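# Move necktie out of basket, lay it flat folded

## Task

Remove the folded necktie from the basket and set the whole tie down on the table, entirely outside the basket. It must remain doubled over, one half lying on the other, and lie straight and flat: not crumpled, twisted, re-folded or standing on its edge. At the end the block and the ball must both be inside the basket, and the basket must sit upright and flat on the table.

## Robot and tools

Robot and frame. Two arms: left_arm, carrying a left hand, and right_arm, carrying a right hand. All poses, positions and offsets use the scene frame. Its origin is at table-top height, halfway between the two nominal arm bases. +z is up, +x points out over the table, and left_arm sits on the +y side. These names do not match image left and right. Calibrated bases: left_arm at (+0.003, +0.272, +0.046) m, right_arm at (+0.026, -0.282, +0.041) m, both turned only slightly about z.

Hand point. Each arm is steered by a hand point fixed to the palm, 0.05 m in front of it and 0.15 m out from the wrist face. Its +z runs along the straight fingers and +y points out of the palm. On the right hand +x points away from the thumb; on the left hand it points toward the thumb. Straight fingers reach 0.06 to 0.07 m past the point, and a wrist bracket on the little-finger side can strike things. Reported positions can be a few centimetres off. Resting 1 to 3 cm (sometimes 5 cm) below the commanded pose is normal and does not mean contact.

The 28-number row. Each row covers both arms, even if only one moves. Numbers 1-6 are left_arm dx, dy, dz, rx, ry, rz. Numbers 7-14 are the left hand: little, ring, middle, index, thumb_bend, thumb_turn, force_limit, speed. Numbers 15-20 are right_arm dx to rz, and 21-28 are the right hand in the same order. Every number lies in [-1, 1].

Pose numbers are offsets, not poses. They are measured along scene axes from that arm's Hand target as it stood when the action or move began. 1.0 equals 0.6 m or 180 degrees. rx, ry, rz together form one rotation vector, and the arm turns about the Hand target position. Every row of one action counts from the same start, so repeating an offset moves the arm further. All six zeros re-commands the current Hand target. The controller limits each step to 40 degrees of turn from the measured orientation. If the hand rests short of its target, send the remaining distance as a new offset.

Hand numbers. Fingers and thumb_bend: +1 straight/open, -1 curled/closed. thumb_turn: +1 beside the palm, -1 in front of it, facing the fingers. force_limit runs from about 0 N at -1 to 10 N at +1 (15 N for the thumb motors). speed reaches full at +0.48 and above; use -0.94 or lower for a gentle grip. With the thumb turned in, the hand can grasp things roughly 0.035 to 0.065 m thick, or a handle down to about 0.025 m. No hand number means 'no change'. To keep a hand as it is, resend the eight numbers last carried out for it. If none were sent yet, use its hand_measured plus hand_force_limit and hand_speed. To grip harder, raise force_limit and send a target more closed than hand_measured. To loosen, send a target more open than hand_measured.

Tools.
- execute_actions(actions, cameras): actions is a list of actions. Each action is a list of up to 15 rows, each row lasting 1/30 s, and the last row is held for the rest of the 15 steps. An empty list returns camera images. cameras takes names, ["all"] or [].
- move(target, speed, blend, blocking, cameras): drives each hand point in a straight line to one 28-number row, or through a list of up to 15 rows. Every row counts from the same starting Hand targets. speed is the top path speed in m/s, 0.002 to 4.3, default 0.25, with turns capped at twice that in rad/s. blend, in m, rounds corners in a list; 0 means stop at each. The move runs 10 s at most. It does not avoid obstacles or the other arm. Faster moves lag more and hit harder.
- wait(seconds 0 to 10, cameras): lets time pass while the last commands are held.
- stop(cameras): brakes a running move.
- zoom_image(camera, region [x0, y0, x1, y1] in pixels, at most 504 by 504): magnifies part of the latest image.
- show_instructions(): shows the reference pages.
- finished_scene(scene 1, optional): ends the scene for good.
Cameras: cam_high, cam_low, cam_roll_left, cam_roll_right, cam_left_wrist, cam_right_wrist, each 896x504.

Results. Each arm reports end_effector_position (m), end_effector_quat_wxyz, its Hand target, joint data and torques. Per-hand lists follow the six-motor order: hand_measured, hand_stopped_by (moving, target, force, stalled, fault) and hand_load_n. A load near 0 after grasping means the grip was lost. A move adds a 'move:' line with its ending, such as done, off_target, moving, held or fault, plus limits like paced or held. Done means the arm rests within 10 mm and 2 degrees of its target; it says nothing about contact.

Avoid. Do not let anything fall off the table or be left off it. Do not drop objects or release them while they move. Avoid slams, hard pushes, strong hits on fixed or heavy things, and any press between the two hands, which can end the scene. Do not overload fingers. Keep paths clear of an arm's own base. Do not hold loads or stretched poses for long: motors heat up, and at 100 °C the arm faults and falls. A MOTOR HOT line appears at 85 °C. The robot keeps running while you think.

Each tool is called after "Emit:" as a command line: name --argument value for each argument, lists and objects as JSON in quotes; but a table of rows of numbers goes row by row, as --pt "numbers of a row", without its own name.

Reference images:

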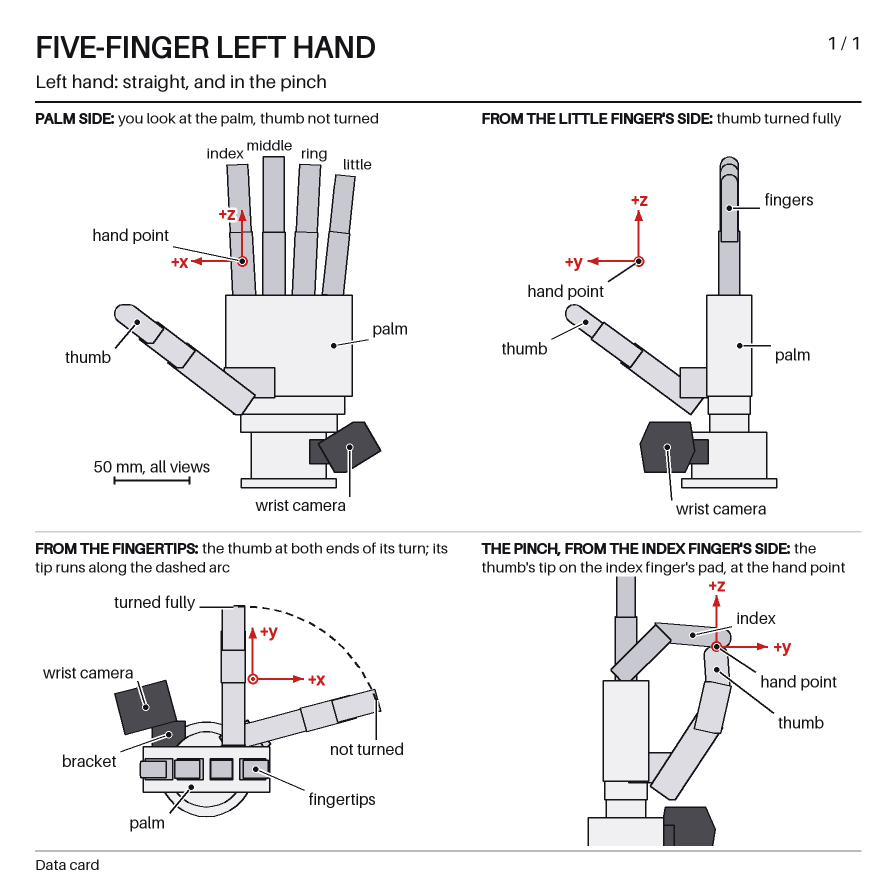

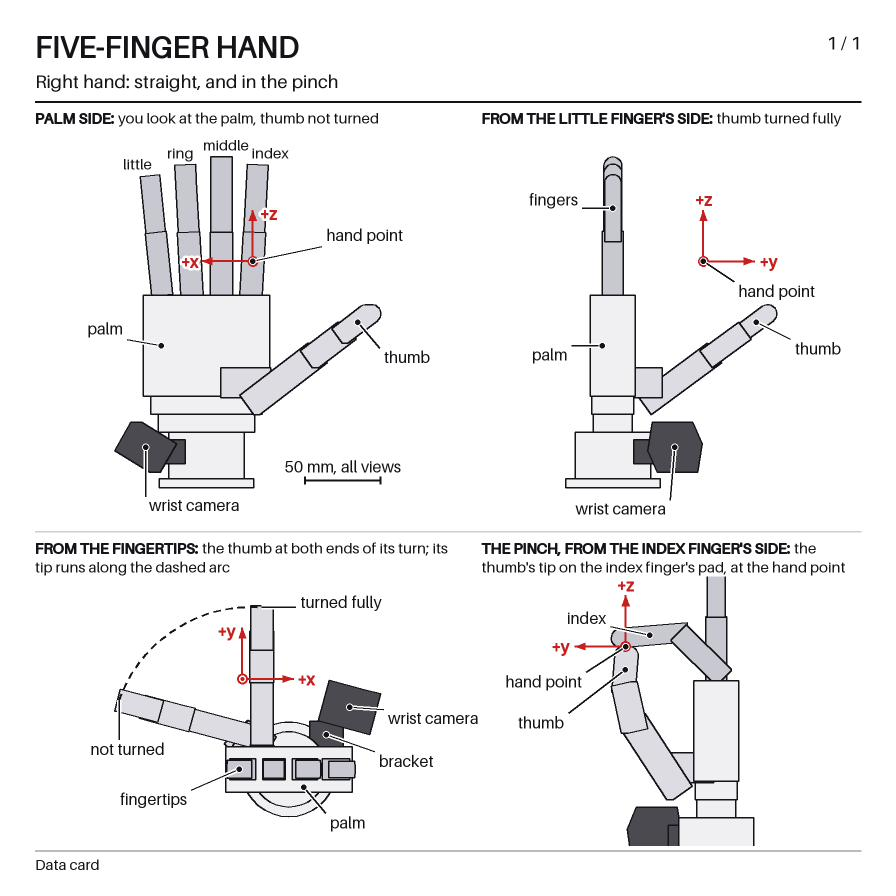

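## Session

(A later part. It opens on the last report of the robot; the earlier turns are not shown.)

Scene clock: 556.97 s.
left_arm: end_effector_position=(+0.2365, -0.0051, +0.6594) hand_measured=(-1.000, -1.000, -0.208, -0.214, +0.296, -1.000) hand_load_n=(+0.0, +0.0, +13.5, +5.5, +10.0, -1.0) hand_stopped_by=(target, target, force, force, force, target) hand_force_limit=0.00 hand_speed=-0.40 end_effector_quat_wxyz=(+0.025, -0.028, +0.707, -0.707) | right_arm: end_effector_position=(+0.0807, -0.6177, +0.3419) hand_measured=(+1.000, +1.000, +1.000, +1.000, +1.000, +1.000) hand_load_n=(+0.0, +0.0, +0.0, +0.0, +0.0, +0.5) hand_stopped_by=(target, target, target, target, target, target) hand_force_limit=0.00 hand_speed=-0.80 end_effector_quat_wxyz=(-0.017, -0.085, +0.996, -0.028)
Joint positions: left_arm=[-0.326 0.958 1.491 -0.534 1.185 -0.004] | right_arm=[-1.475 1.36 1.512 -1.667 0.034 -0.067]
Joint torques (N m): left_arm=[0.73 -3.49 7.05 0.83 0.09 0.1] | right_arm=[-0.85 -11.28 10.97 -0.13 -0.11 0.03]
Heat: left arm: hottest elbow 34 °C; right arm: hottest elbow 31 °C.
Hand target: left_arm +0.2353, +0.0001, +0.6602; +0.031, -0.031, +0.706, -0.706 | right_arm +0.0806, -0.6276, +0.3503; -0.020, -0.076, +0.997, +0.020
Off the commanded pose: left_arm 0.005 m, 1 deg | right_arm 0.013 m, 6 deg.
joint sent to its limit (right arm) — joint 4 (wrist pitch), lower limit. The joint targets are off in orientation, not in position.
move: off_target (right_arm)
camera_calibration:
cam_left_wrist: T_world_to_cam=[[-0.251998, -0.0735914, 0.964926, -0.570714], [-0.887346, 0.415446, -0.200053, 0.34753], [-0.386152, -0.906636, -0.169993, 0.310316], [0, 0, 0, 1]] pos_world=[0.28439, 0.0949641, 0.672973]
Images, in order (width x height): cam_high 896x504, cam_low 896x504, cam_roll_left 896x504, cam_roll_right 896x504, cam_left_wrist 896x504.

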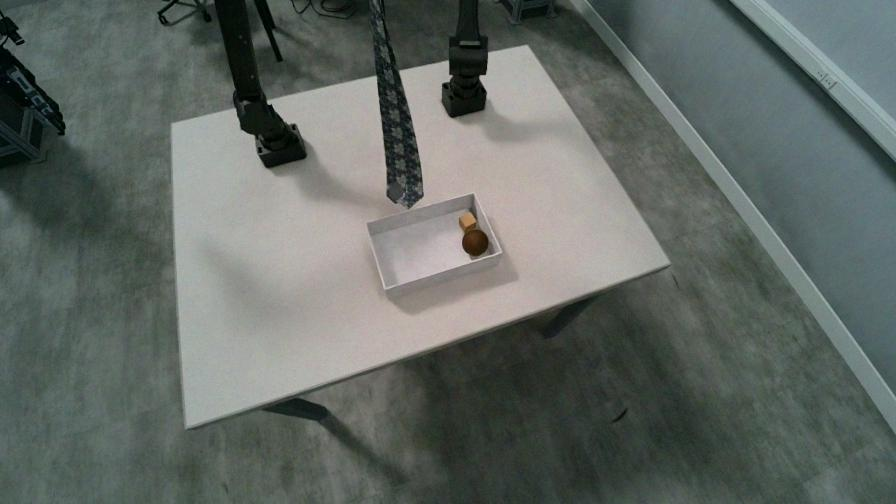

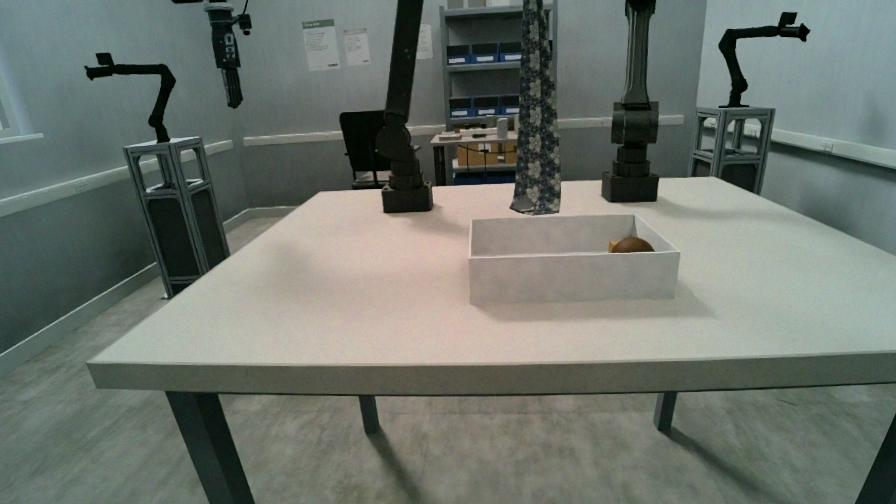

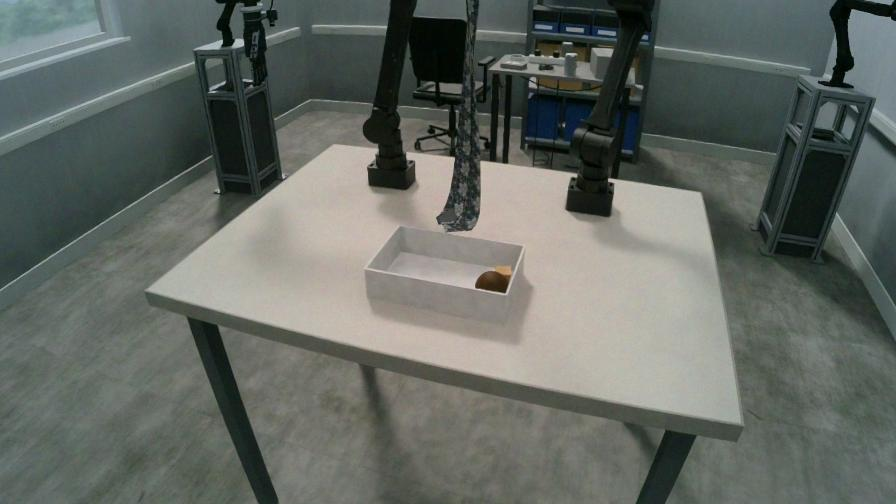

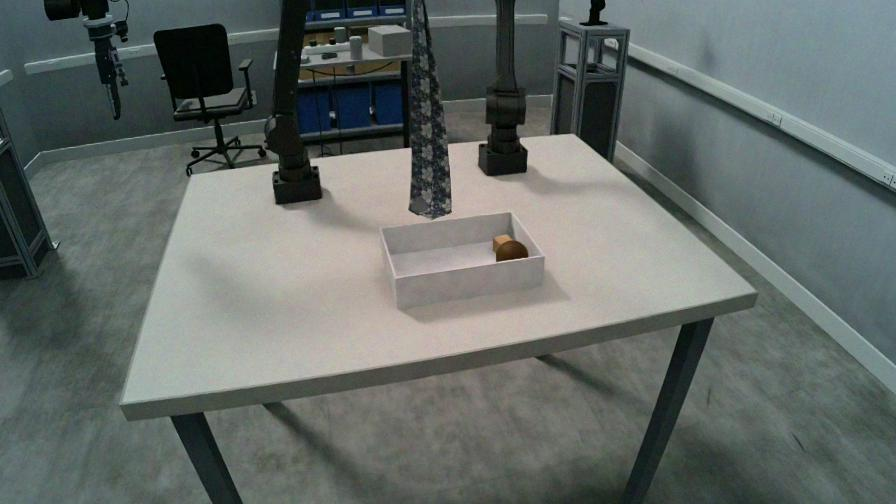

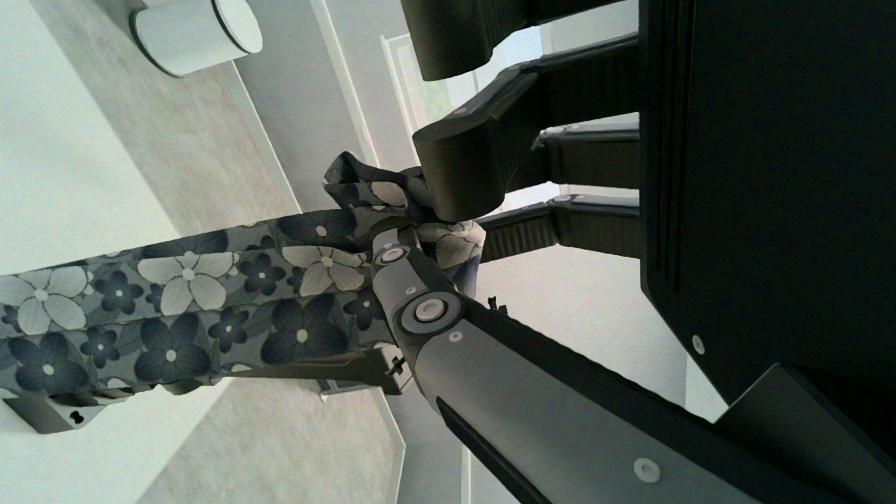

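Emit:
move --target '[0,0.133,0,0,0,0,-1,-1,-0.3,-0.3,0.0,-1,0,-0.4,0,0,0,0,0,0,1,1,1,1,1,1,0,-0.8]' --cameras '["cam_high","cam_roll_left","cam_roll_right","cam_low"]' --speed 0.06

Scene clock: 569.23 s.
left_arm: end_effector_position=(+0.2384, +0.0762, +0.6593) hand_measured=(-1.000, -1.000, -0.208, -0.214, +0.296, -1.000) hand_load_n=(+0.0, +0.0, +13.5, +5.5, +10.5, -0.5) hand_stopped_by=(target, target, force, force, force, target) hand_force_limit=0.00 hand_speed=-0.40 end_effector_quat_wxyz=(+0.025, -0.028, +0.707, -0.707) | right_arm: end_effector_position=(+0.0807, -0.6177, +0.3419) hand_measured=(+1.000, +1.000, +1.000, +1.000, +1.000, +1.000) hand_load_n=(+0.0, +0.0, +0.0, +0.0, +0.0, +0.0) hand_stopped_by=(target, target, target, target, target, target) hand_force_limit=0.00 hand_speed=-0.80 end_effector_quat_wxyz=(-0.017, -0.085, +0.996, -0.028)
Joint positions: left_arm=[-0.011 0.934 1.479 -0.545 1.501 -0.004] | right_arm=[-1.475 1.36 1.512 -1.667 0.034 -0.067]
Joint torques (N m): left_arm=[1.08 -3.14 6.68 0.72 0.09 0.07] | right_arm=[-0.91 -10.05 11.03 -0.13 -0.08 0.03]
Motor temperatures (°C): left_arm=[21 29 34 22 23 22] | right_arm=[27 29 32 26 22 21]
Heat: left arm: hottest elbow 34 °C; right arm: hottest elbow 32 °C.
Hand target: left_arm +0.2352, +0.0799, +0.6602; +0.031, -0.031, +0.706, -0.706 | right_arm +0.0806, -0.6276, +0.3503; -0.020, -0.076, +0.997, +0.020
Off the commanded pose: left_arm 0.005 m, 1 deg | right_arm 0.013 m, 6 deg.
joint sent to its limit (right arm) — joint 4 (wrist pitch), lower limit. The joint targets are off in orientation, not in position.
move: off_target (right_arm)
Images, in order (width x height): cam_high 896x504, cam_low 896x504, cam_roll_left 896x504, cam_roll_right 896x504.

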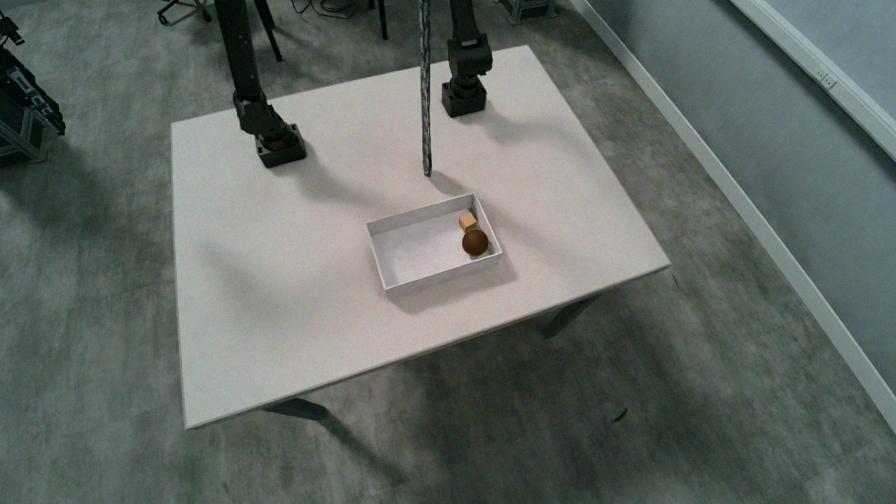

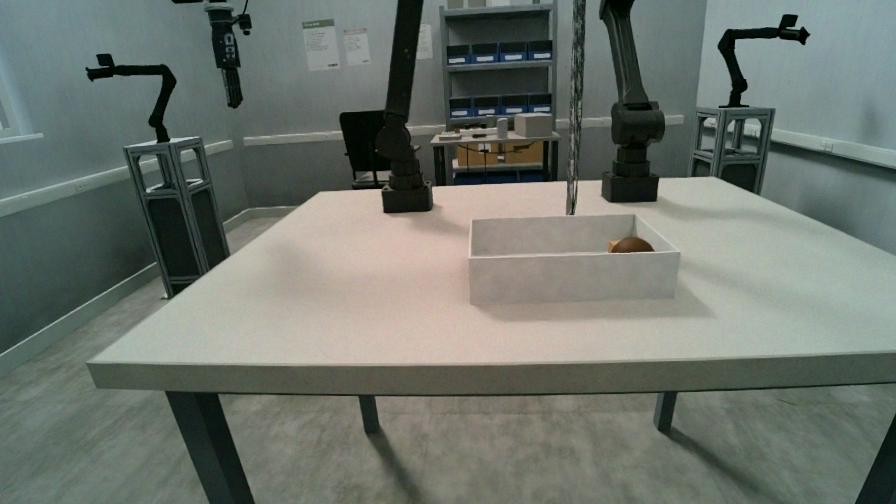

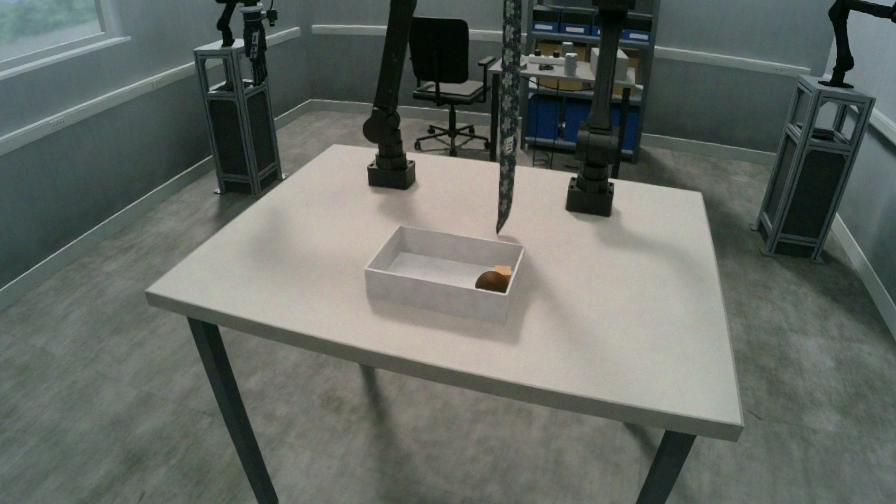

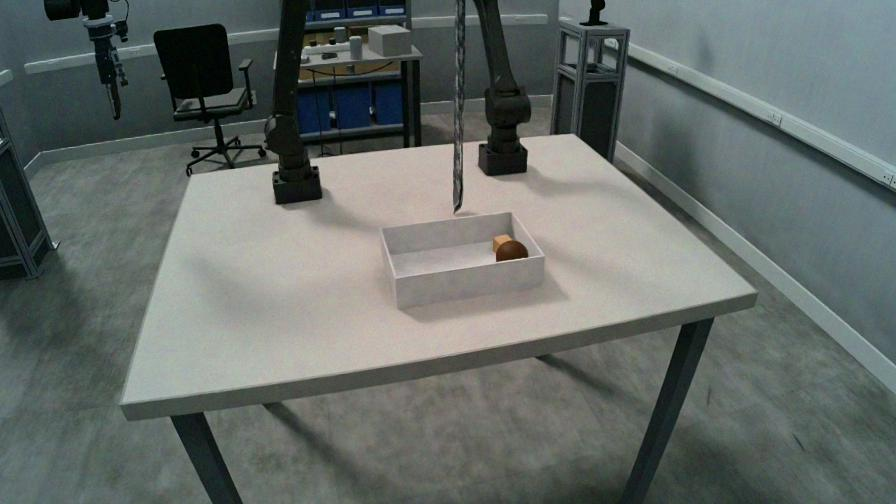

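Emit:
move --target '[-0.034,0.058,-0.1,0,0,0.0556,-1,-1,-0.3,-0.3,0.0,-1,0,-0.4,0,0,0,0,0,0,1,1,1,1,1,1,0,-0.8]' --cameras '["cam_high","cam_roll_left","cam_roll_right","cam_low"]' --speed 0.06

Scene clock: 599.90 s.
left_arm: end_effector_position=(+0.2153, +0.1119, +0.5997) hand_measured=(-1.000, -1.000, -0.208, -0.214, +0.296, -1.000) hand_load_n=(+0.0, +0.0, +13.5, +5.5, +10.0, -0.5) hand_stopped_by=(target, target, force, force, force, target) hand_force_limit=0.00 hand_speed=-0.40 end_effector_quat_wxyz=(+0.080, -0.096, +0.702, -0.701) | right_arm: end_effector_position=(+0.0807, -0.6177, +0.3419) hand_measured=(+1.000, +1.000, +1.000, +1.000, +1.000, +1.000) hand_load_n=(+0.0, +0.0, +0.0, +0.0, +0.0, +0.0) hand_stopped_by=(target, target, target, target, target, target) hand_force_limit=0.00 hand_speed=-0.80 end_effector_quat_wxyz=(-0.017, -0.085, +0.996, -0.028)
Joint positions: left_arm=[0.171 0.742 1.236 -0.545 1.507 0.029] | right_arm=[-1.475 1.36 1.512 -1.667 0.034 -0.067]
Joint torques (N m): left_arm=[1.2 -0.62 6.97 1.28 0.15 0.11] | right_arm=[-1.38 -11.46 11.1 -0.12 -0.09 0.04]
Heat: left arm: hottest elbow 34 °C; right arm: hottest elbow 33 °C.
Hand target: left_arm +0.2148, +0.1147, +0.6002; +0.093, -0.092, +0.701, -0.701 | right_arm +0.0806, -0.6276, +0.3503; -0.020, -0.076, +0.997, +0.020
Off the commanded pose: left_arm 0.003 m, 1 deg | right_arm 0.013 m, 6 deg.
joint sent to its limit (right arm) — joint 4 (wrist pitch), lower limit. The joint targets are off in orientation, not in position.
move: off_target (right_arm)
Images, in order (width x height): cam_high 896x504, cam_low 896x504, cam_roll_left 896x504, cam_roll_right 896x504.

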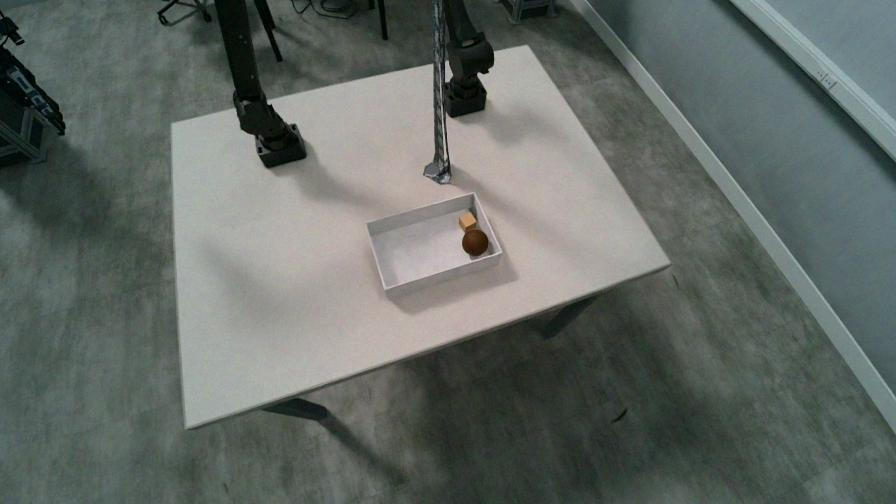

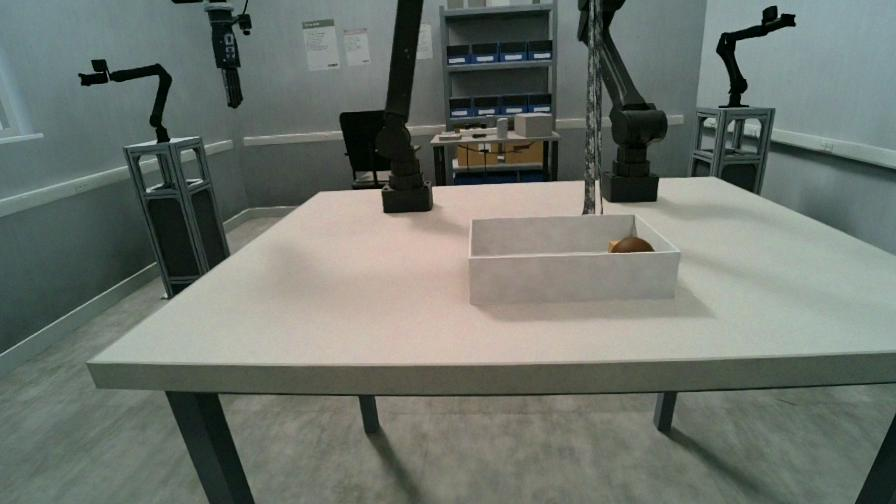

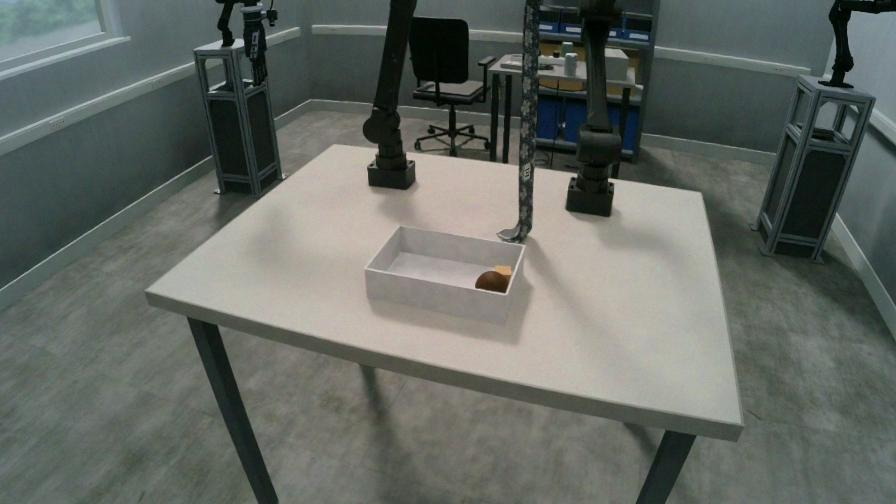

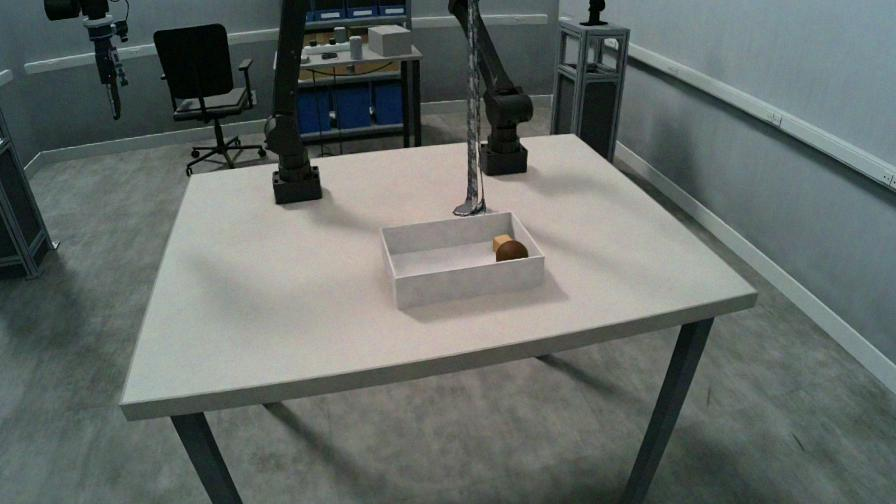

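Emit:
zoom_image --camera "cam_high" --region '[390, 100, 510, 220]'

Emit:
zoom_image --camera "cam_roll_right" --region '[410, 120, 530, 240]'

Scaled by 4.200 from the camera's 896x504 image, which has a finer 1280x720 frame.

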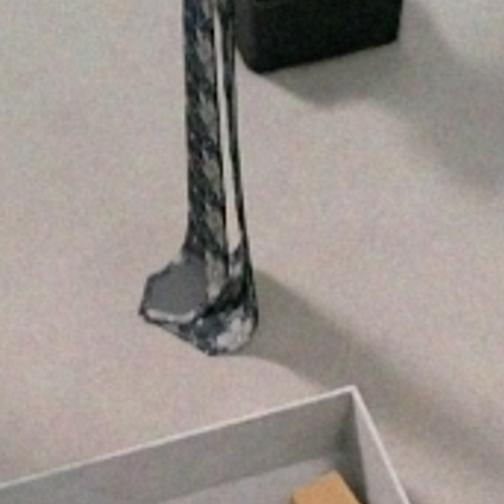

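Scaled by 4.200 from the camera's 896x504 image, which has a finer 1280x720 frame.

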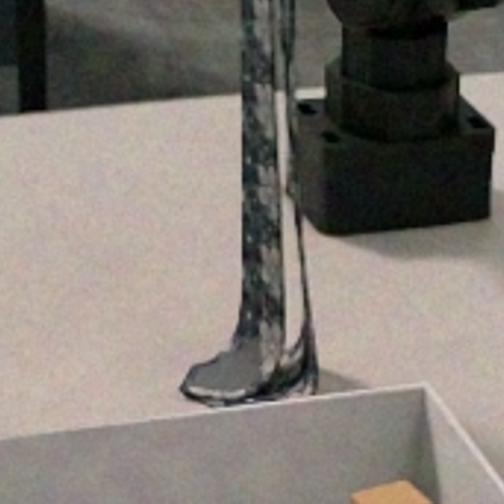

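Emit:
move --target '[0,0,0.083,0,0,0,-1,-1,-0.3,-0.3,0.0,-1,0,-0.4,0,0,0,0,0,0,1,1,1,1,1,1,0,-0.8]' --cameras '["cam_high","cam_roll_left"]' --speed 0.1

Emit:
wait --seconds 2 --cameras '["cam_high","cam_roll_left"]'

Scene clock: 617.13 s.
left_arm: end_effector_position=(+0.2165, +0.1124, +0.6338) hand_measured=(-1.000, -1.000, -0.208, -0.214, +0.296, -1.000) hand_load_n=(+0.0, +0.0, +13.5, +5.5, +10.0, -0.5) hand_stopped_by=(target, target, force, force, force, target) hand_force_limit=0.00 hand_speed=-0.40 end_effector_quat_wxyz=(+0.082, -0.095, +0.701, -0.703) | right_arm: end_effector_position=(+0.0807, -0.6177, +0.3419) hand_measured=(+1.000, +1.000, +1.000, +1.000, +1.000, +1.000) hand_load_n=(+0.0, +0.0, +0.0, +0.0, +0.0, +0.0) hand_stopped_by=(target, target, target, target, target, target) hand_force_limit=0.00 hand_speed=-0.80 end_effector_quat_wxyz=(-0.017, -0.085, +0.996, -0.028)
Joint positions: left_arm=[0.173 0.782 1.336 -0.546 1.509 -0.027] | right_arm=[-1.475 1.36 1.512 -1.667 0.034 -0.067]
Joint torques (N m): left_arm=[0.97 0.67 10.36 0.65 0.09 -0.04] | right_arm=[-0.67 -10.75 11.21 -0.13 -0.1 0.03]
Heat: left arm: hottest elbow 34 °C; right arm: hottest elbow 34 °C.
Hand target: left_arm +0.2149, +0.1147, +0.6501; +0.093, -0.092, +0.701, -0.701 | right_arm +0.0806, -0.6276, +0.3503; -0.020, -0.076, +0.997, +0.020
Off the commanded pose: left_arm 0.016 m, 1 deg | right_arm 0.013 m, 6 deg.
joint sent to its limit (right arm) — joint 4 (wrist pitch), lower limit. The joint targets are off in orientation, not in position.
move: off_target (left_arm, right_arm)
Images, in order (width x height): cam_high 896x504, cam_roll_left 896x504.

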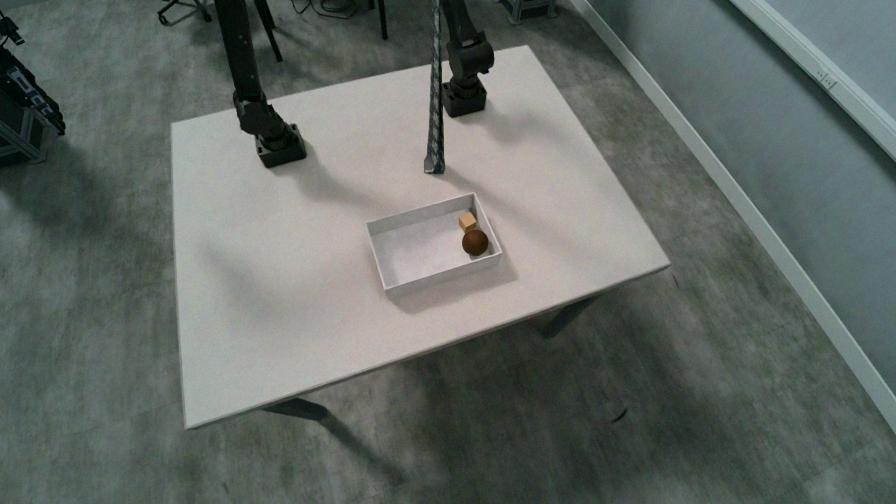

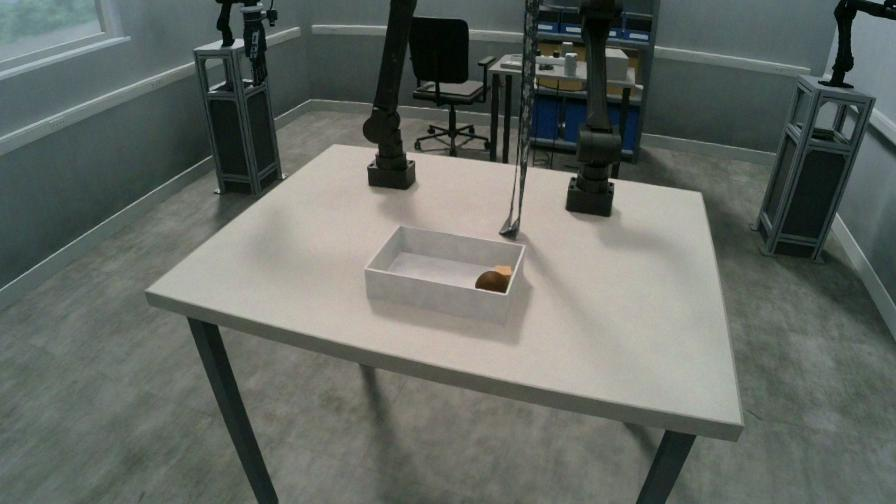

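Scene clock: 619.13 s.
left_arm: end_effector_position=(+0.2165, +0.1124, +0.6338) hand_measured=(-1.000, -1.000, -0.208, -0.214, +0.296, -1.000) hand_load_n=(+0.0, +0.0, +13.5, +5.5, +10.5, -0.5) hand_stopped_by=(target, target, force, force, force, target) hand_force_limit=0.00 hand_speed=-0.40 end_effector_quat_wxyz=(+0.082, -0.095, +0.700, -0.703) | right_arm: end_effector_position=(+0.0807, -0.6177, +0.3419) hand_measured=(+1.000, +1.000, +1.000, +1.000, +1.000, +1.000) hand_load_n=(+0.0, +0.0, +0.0, +0.0, +0.0, +0.0) hand_stopped_by=(target, target, target, target, target, target) hand_force_limit=0.00 hand_speed=-0.80 end_effector_quat_wxyz=(-0.017, -0.085, +0.996, -0.028)
Joint positions: left_arm=[0.173 0.782 1.336 -0.546 1.509 -0.027] | right_arm=[-1.475 1.36 1.512 -1.667 0.034 -0.067]
Joint torques (N m): left_arm=[1.26 0.09 10.33 0.49 0.11 -0.04] | right_arm=[-0.73 -10.58 11.29 -0.03 -0.03 0.04]
Heat: left arm: hottest elbow 34 °C; right arm: hottest elbow 34 °C.
Hand target: left_arm +0.2148, +0.1147, +0.6501; +0.093, -0.092, +0.701, -0.701 | right_arm +0.0806, -0.6276, +0.3503; -0.020, -0.076, +0.997, +0.020
Off the commanded pose: left_arm 0.016 m, 1 deg | right_arm 0.013 m, 6 deg.
wait: 2.00 s; at rest by 0.17 s
Images, in order (width x height): cam_high 896x504, cam_roll_left 896x504.

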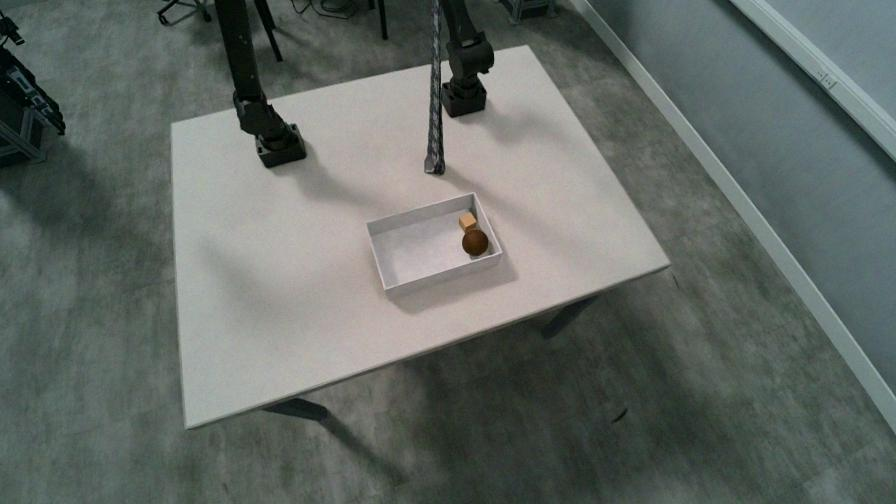

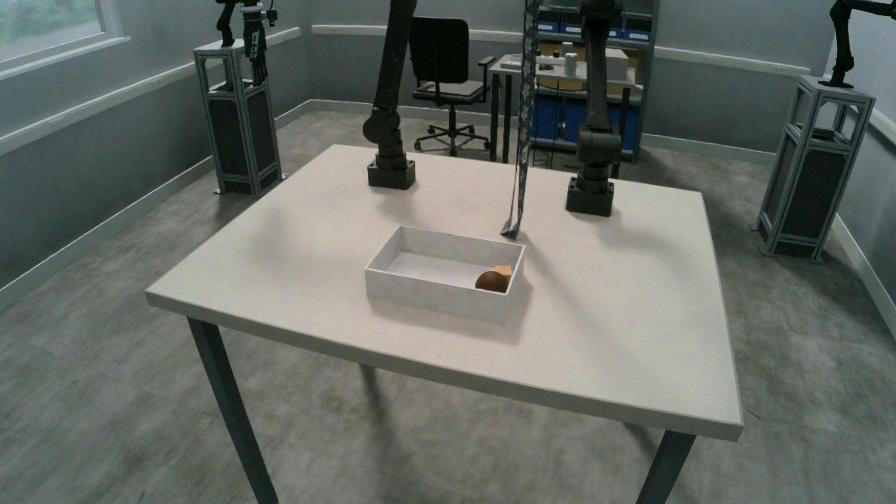

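Emit:
move --target '[0,0,0.06,0,0,0,-1,-1,-0.3,-0.3,0.0,-1,0,-0.4,0,0,0,0,0,0,1,1,1,1,1,1,0,-0.8]' --cameras '["cam_high","cam_roll_left"]' --speed 0.1

Emit:
zoom_image --camera "cam_roll_left" --region '[440, 0, 600, 260]'

Scene clock: 628.67 s.
left_arm: end_effector_position=(+0.2168, +0.1123, +0.6710) hand_measured=(-1.000, -1.000, -0.208, -0.214, +0.296, -1.000) hand_load_n=(+0.0, +0.0, +13.5, +5.5, +10.0, -1.0) hand_stopped_by=(target, target, force, force, force, target) hand_force_limit=0.00 hand_speed=-0.40 end_effector_quat_wxyz=(+0.081, -0.095, +0.699, -0.704) | right_arm: end_effector_position=(+0.0807, -0.6177, +0.3419) hand_measured=(+1.000, +1.000, +1.000, +1.000, +1.000, +1.000) hand_load_n=(+0.0, +0.0, +0.0, +0.0, +0.0, +0.0) hand_stopped_by=(target, target, target, target, target, target) hand_force_limit=0.00 hand_speed=-0.80 end_effector_quat_wxyz=(-0.017, -0.085, +0.996, -0.028)
Joint positions: left_arm=[0.173 0.83 1.455 -0.566 1.509 -0.079] | right_arm=[-1.475 1.36 1.512 -1.667 0.034 -0.067]
Joint torques (N m): left_arm=[1.2 0.15 9.96 0.55 0.05 0.01] | right_arm=[0.03 -10.75 11.17 -0.17 -0.06 0.02]
Heat: left arm: hottest elbow 34 °C; right arm: hottest elbow 34 °C.
Hand target: left_arm +0.2149, +0.1147, +0.6860; +0.093, -0.092, +0.701, -0.701 | right_arm +0.0806, -0.6276, +0.3503; -0.020, -0.076, +0.997, +0.020
Off the commanded pose: left_arm 0.015 m, 1 deg | right_arm 0.013 m, 6 deg.
joint sent to its limit (right arm) — joint 4 (wrist pitch), lower limit. The joint targets are off in orientation, not in position.
move: off_target (left_arm, right_arm)
Images, in order (width x height): cam_high 896x504, cam_roll_left 896x504.

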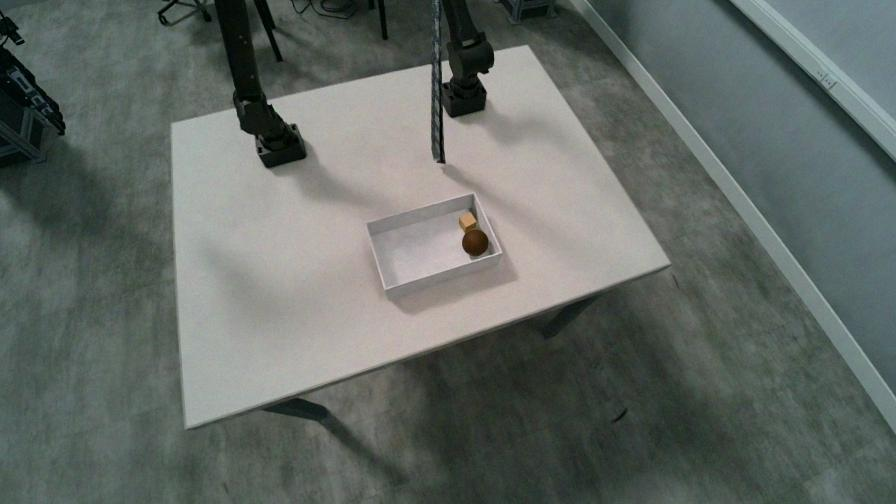

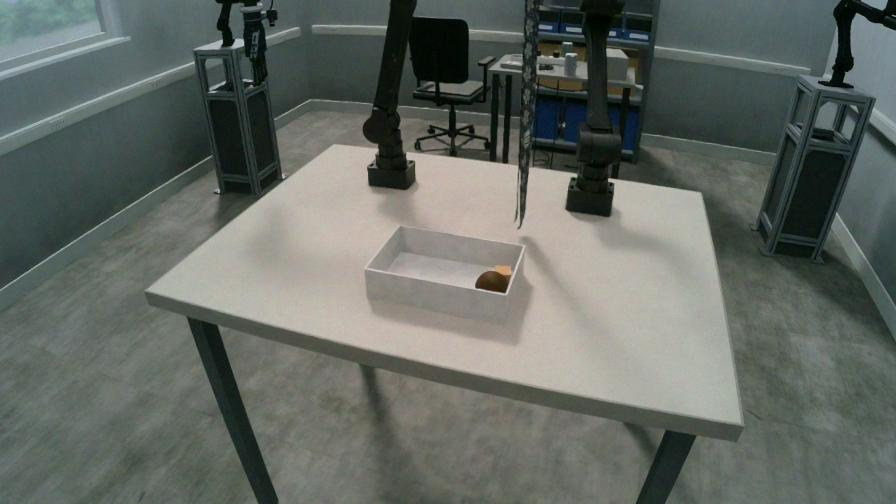

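Scaled by 1.938 from the camera's 896x504 image, which has a finer 1280x720 frame.

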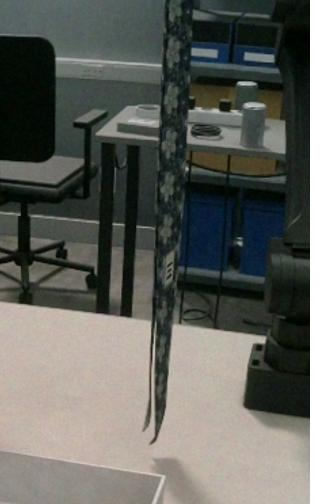

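Emit:
move --pt "0 -0.075 -0.10 0 0 0 -1 -1 -0.3 -0.3 0.0 -1 0 -0.4 0 0 0 0 0 0 1 1 1 1 1 1 0 -0.8" --pt "0 -0.29 -0.36 0.04 0.01 -0.01 -1 -1 -0.3 -0.3 0.0 -1 0 -0.4 0 0 0 0 0 0 1 1 1 1 1 1 0 -0.8" --pt "0 -0.525 -0.61 0.12 0.02 -0.02 -1 -1 -0.3 -0.3 0.0 -1 0 -0.4 0 0 0 0 0 0 1 1 1 1 1 1 0 -0.8" --cameras '["cam_high","cam_roll_left","cam_roll_right","cam_low"]' --speed 0.15 --blend '[0.03,0.03,0]'

Scene clock: 657.50 s.
left_arm: end_effector_position=(+0.2139, -0.1891, +0.3049) hand_measured=(-1.000, -1.000, -0.208, -0.214, +0.296, -1.000) hand_load_n=(+0.0, +0.0, +13.5, +5.5, +10.0, -0.5) hand_stopped_by=(target, target, force, force, force, target) hand_force_limit=0.00 hand_speed=-0.40 end_effector_quat_wxyz=(+0.057, -0.086, +0.833, -0.543) | right_arm: end_effector_position=(+0.0807, -0.6177, +0.3419) hand_measured=(+1.000, +1.000, +1.000, +1.000, +1.000, +1.000) hand_load_n=(+0.0, +0.0, +0.0, +0.0, +0.0, +0.0) hand_stopped_by=(target, target, target, target, target, target) hand_force_limit=0.00 hand_speed=-0.80 end_effector_quat_wxyz=(-0.017, -0.085, +0.996, -0.028)
Joint positions: left_arm=[-0.982 1.149 0.939 -0.236 0.361 0.169] | right_arm=[-1.475 1.36 1.512 -1.667 0.034 -0.067]
Joint torques (N m): left_arm=[-1.2 -6.53 10.33 1.88 0.08 0.13] | right_arm=[-1.49 -10.34 10.91 -0.34 -0.05 0.05]
Heat: left arm: hottest elbow 36 °C; right arm: hottest elbow 35 °C.
Hand target: left_arm +0.2148, -0.2003, +0.3200; +0.064, -0.073, +0.825, -0.557 | right_arm +0.0806, -0.6276, +0.3503; -0.020, -0.076, +0.997, +0.020
Off the commanded pose: left_arm 0.019 m, 2 deg | right_arm 0.013 m, 6 deg.
joint sent to its limit (right arm) — joint 4 (wrist pitch), lower limit. The joint targets are off in orientation, not in position.
move: off_target (left_arm, right_arm)
Images, in order (width x height): cam_high 896x504, cam_low 896x504, cam_roll_left 896x504, cam_roll_right 896x504.

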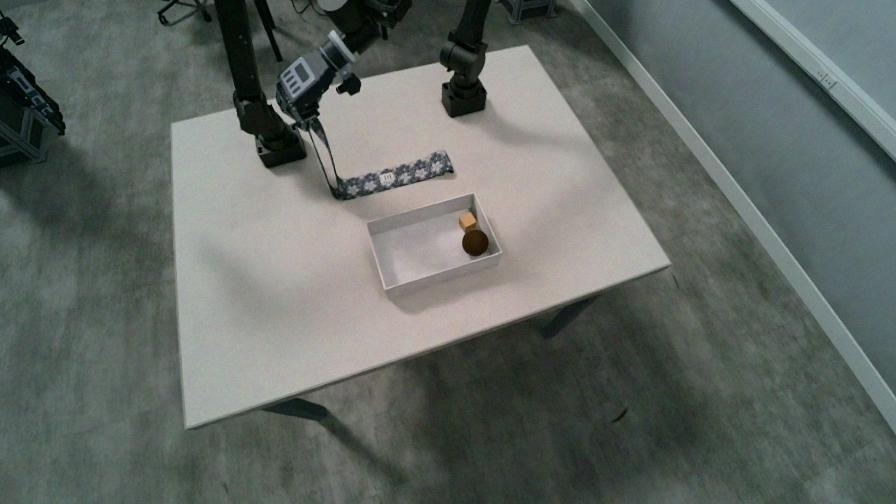

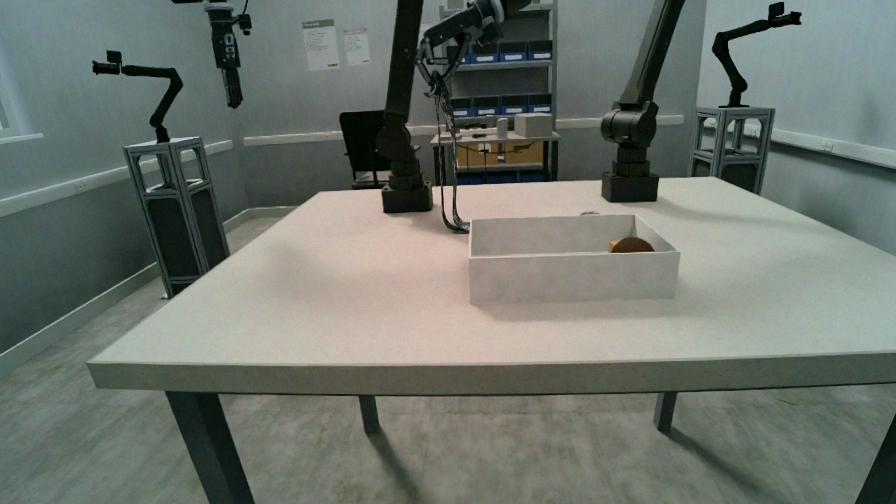

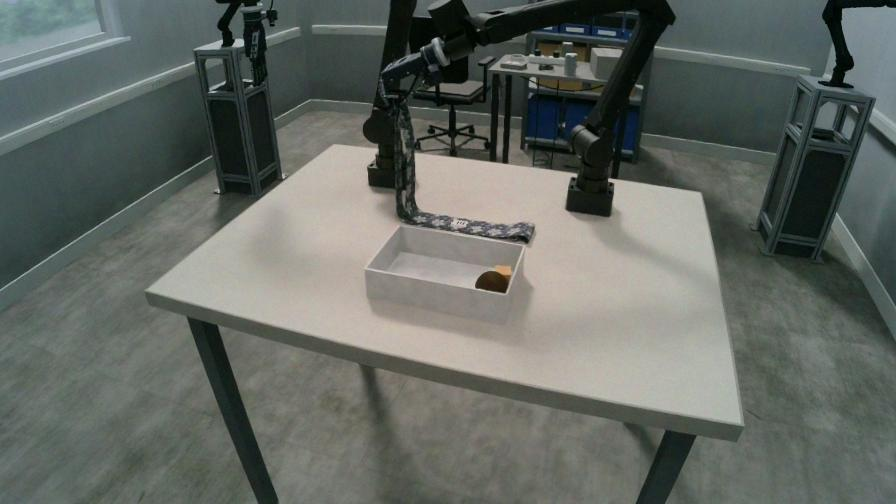

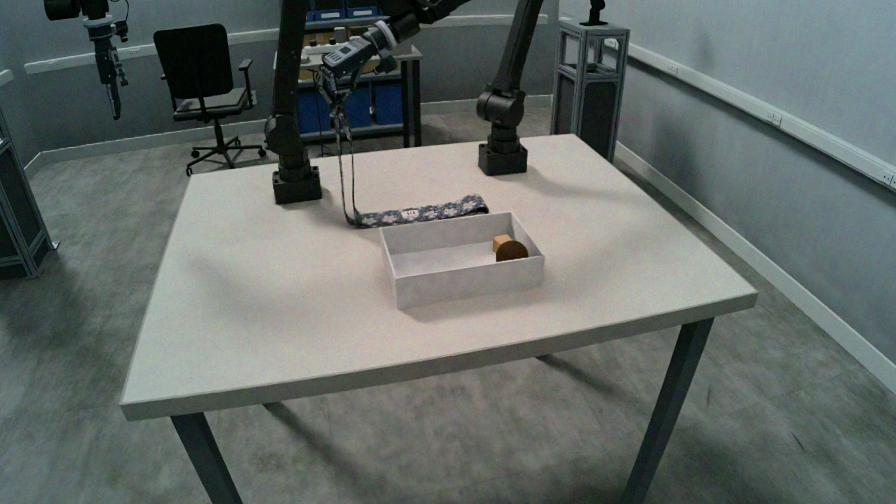

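Emit:
zoom_image --camera "cam_high" --region '[270, 80, 480, 220]'

Emit:
zoom_image --camera "cam_roll_left" --region '[370, 60, 560, 260]'

Scaled by 2.400 from the camera's 896x504 image, which has a finer 1280x720 frame.

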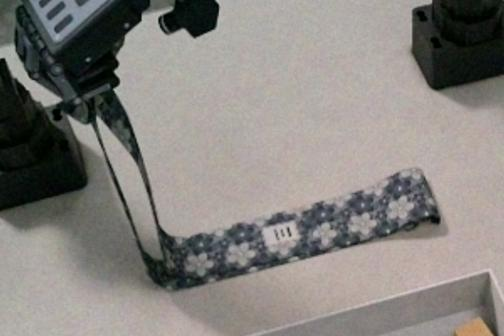

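Scaled by 2.520 from the camera's 896x504 image, which has a finer 1280x720 frame.

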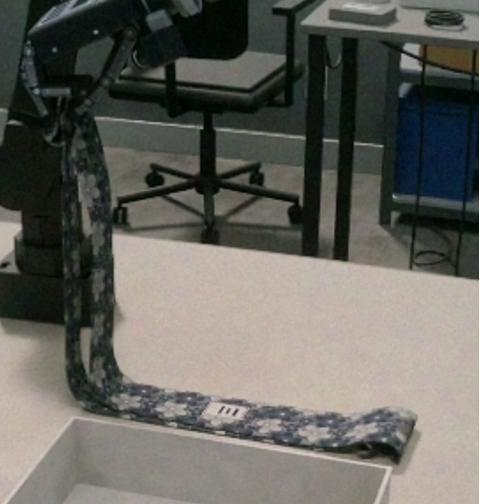

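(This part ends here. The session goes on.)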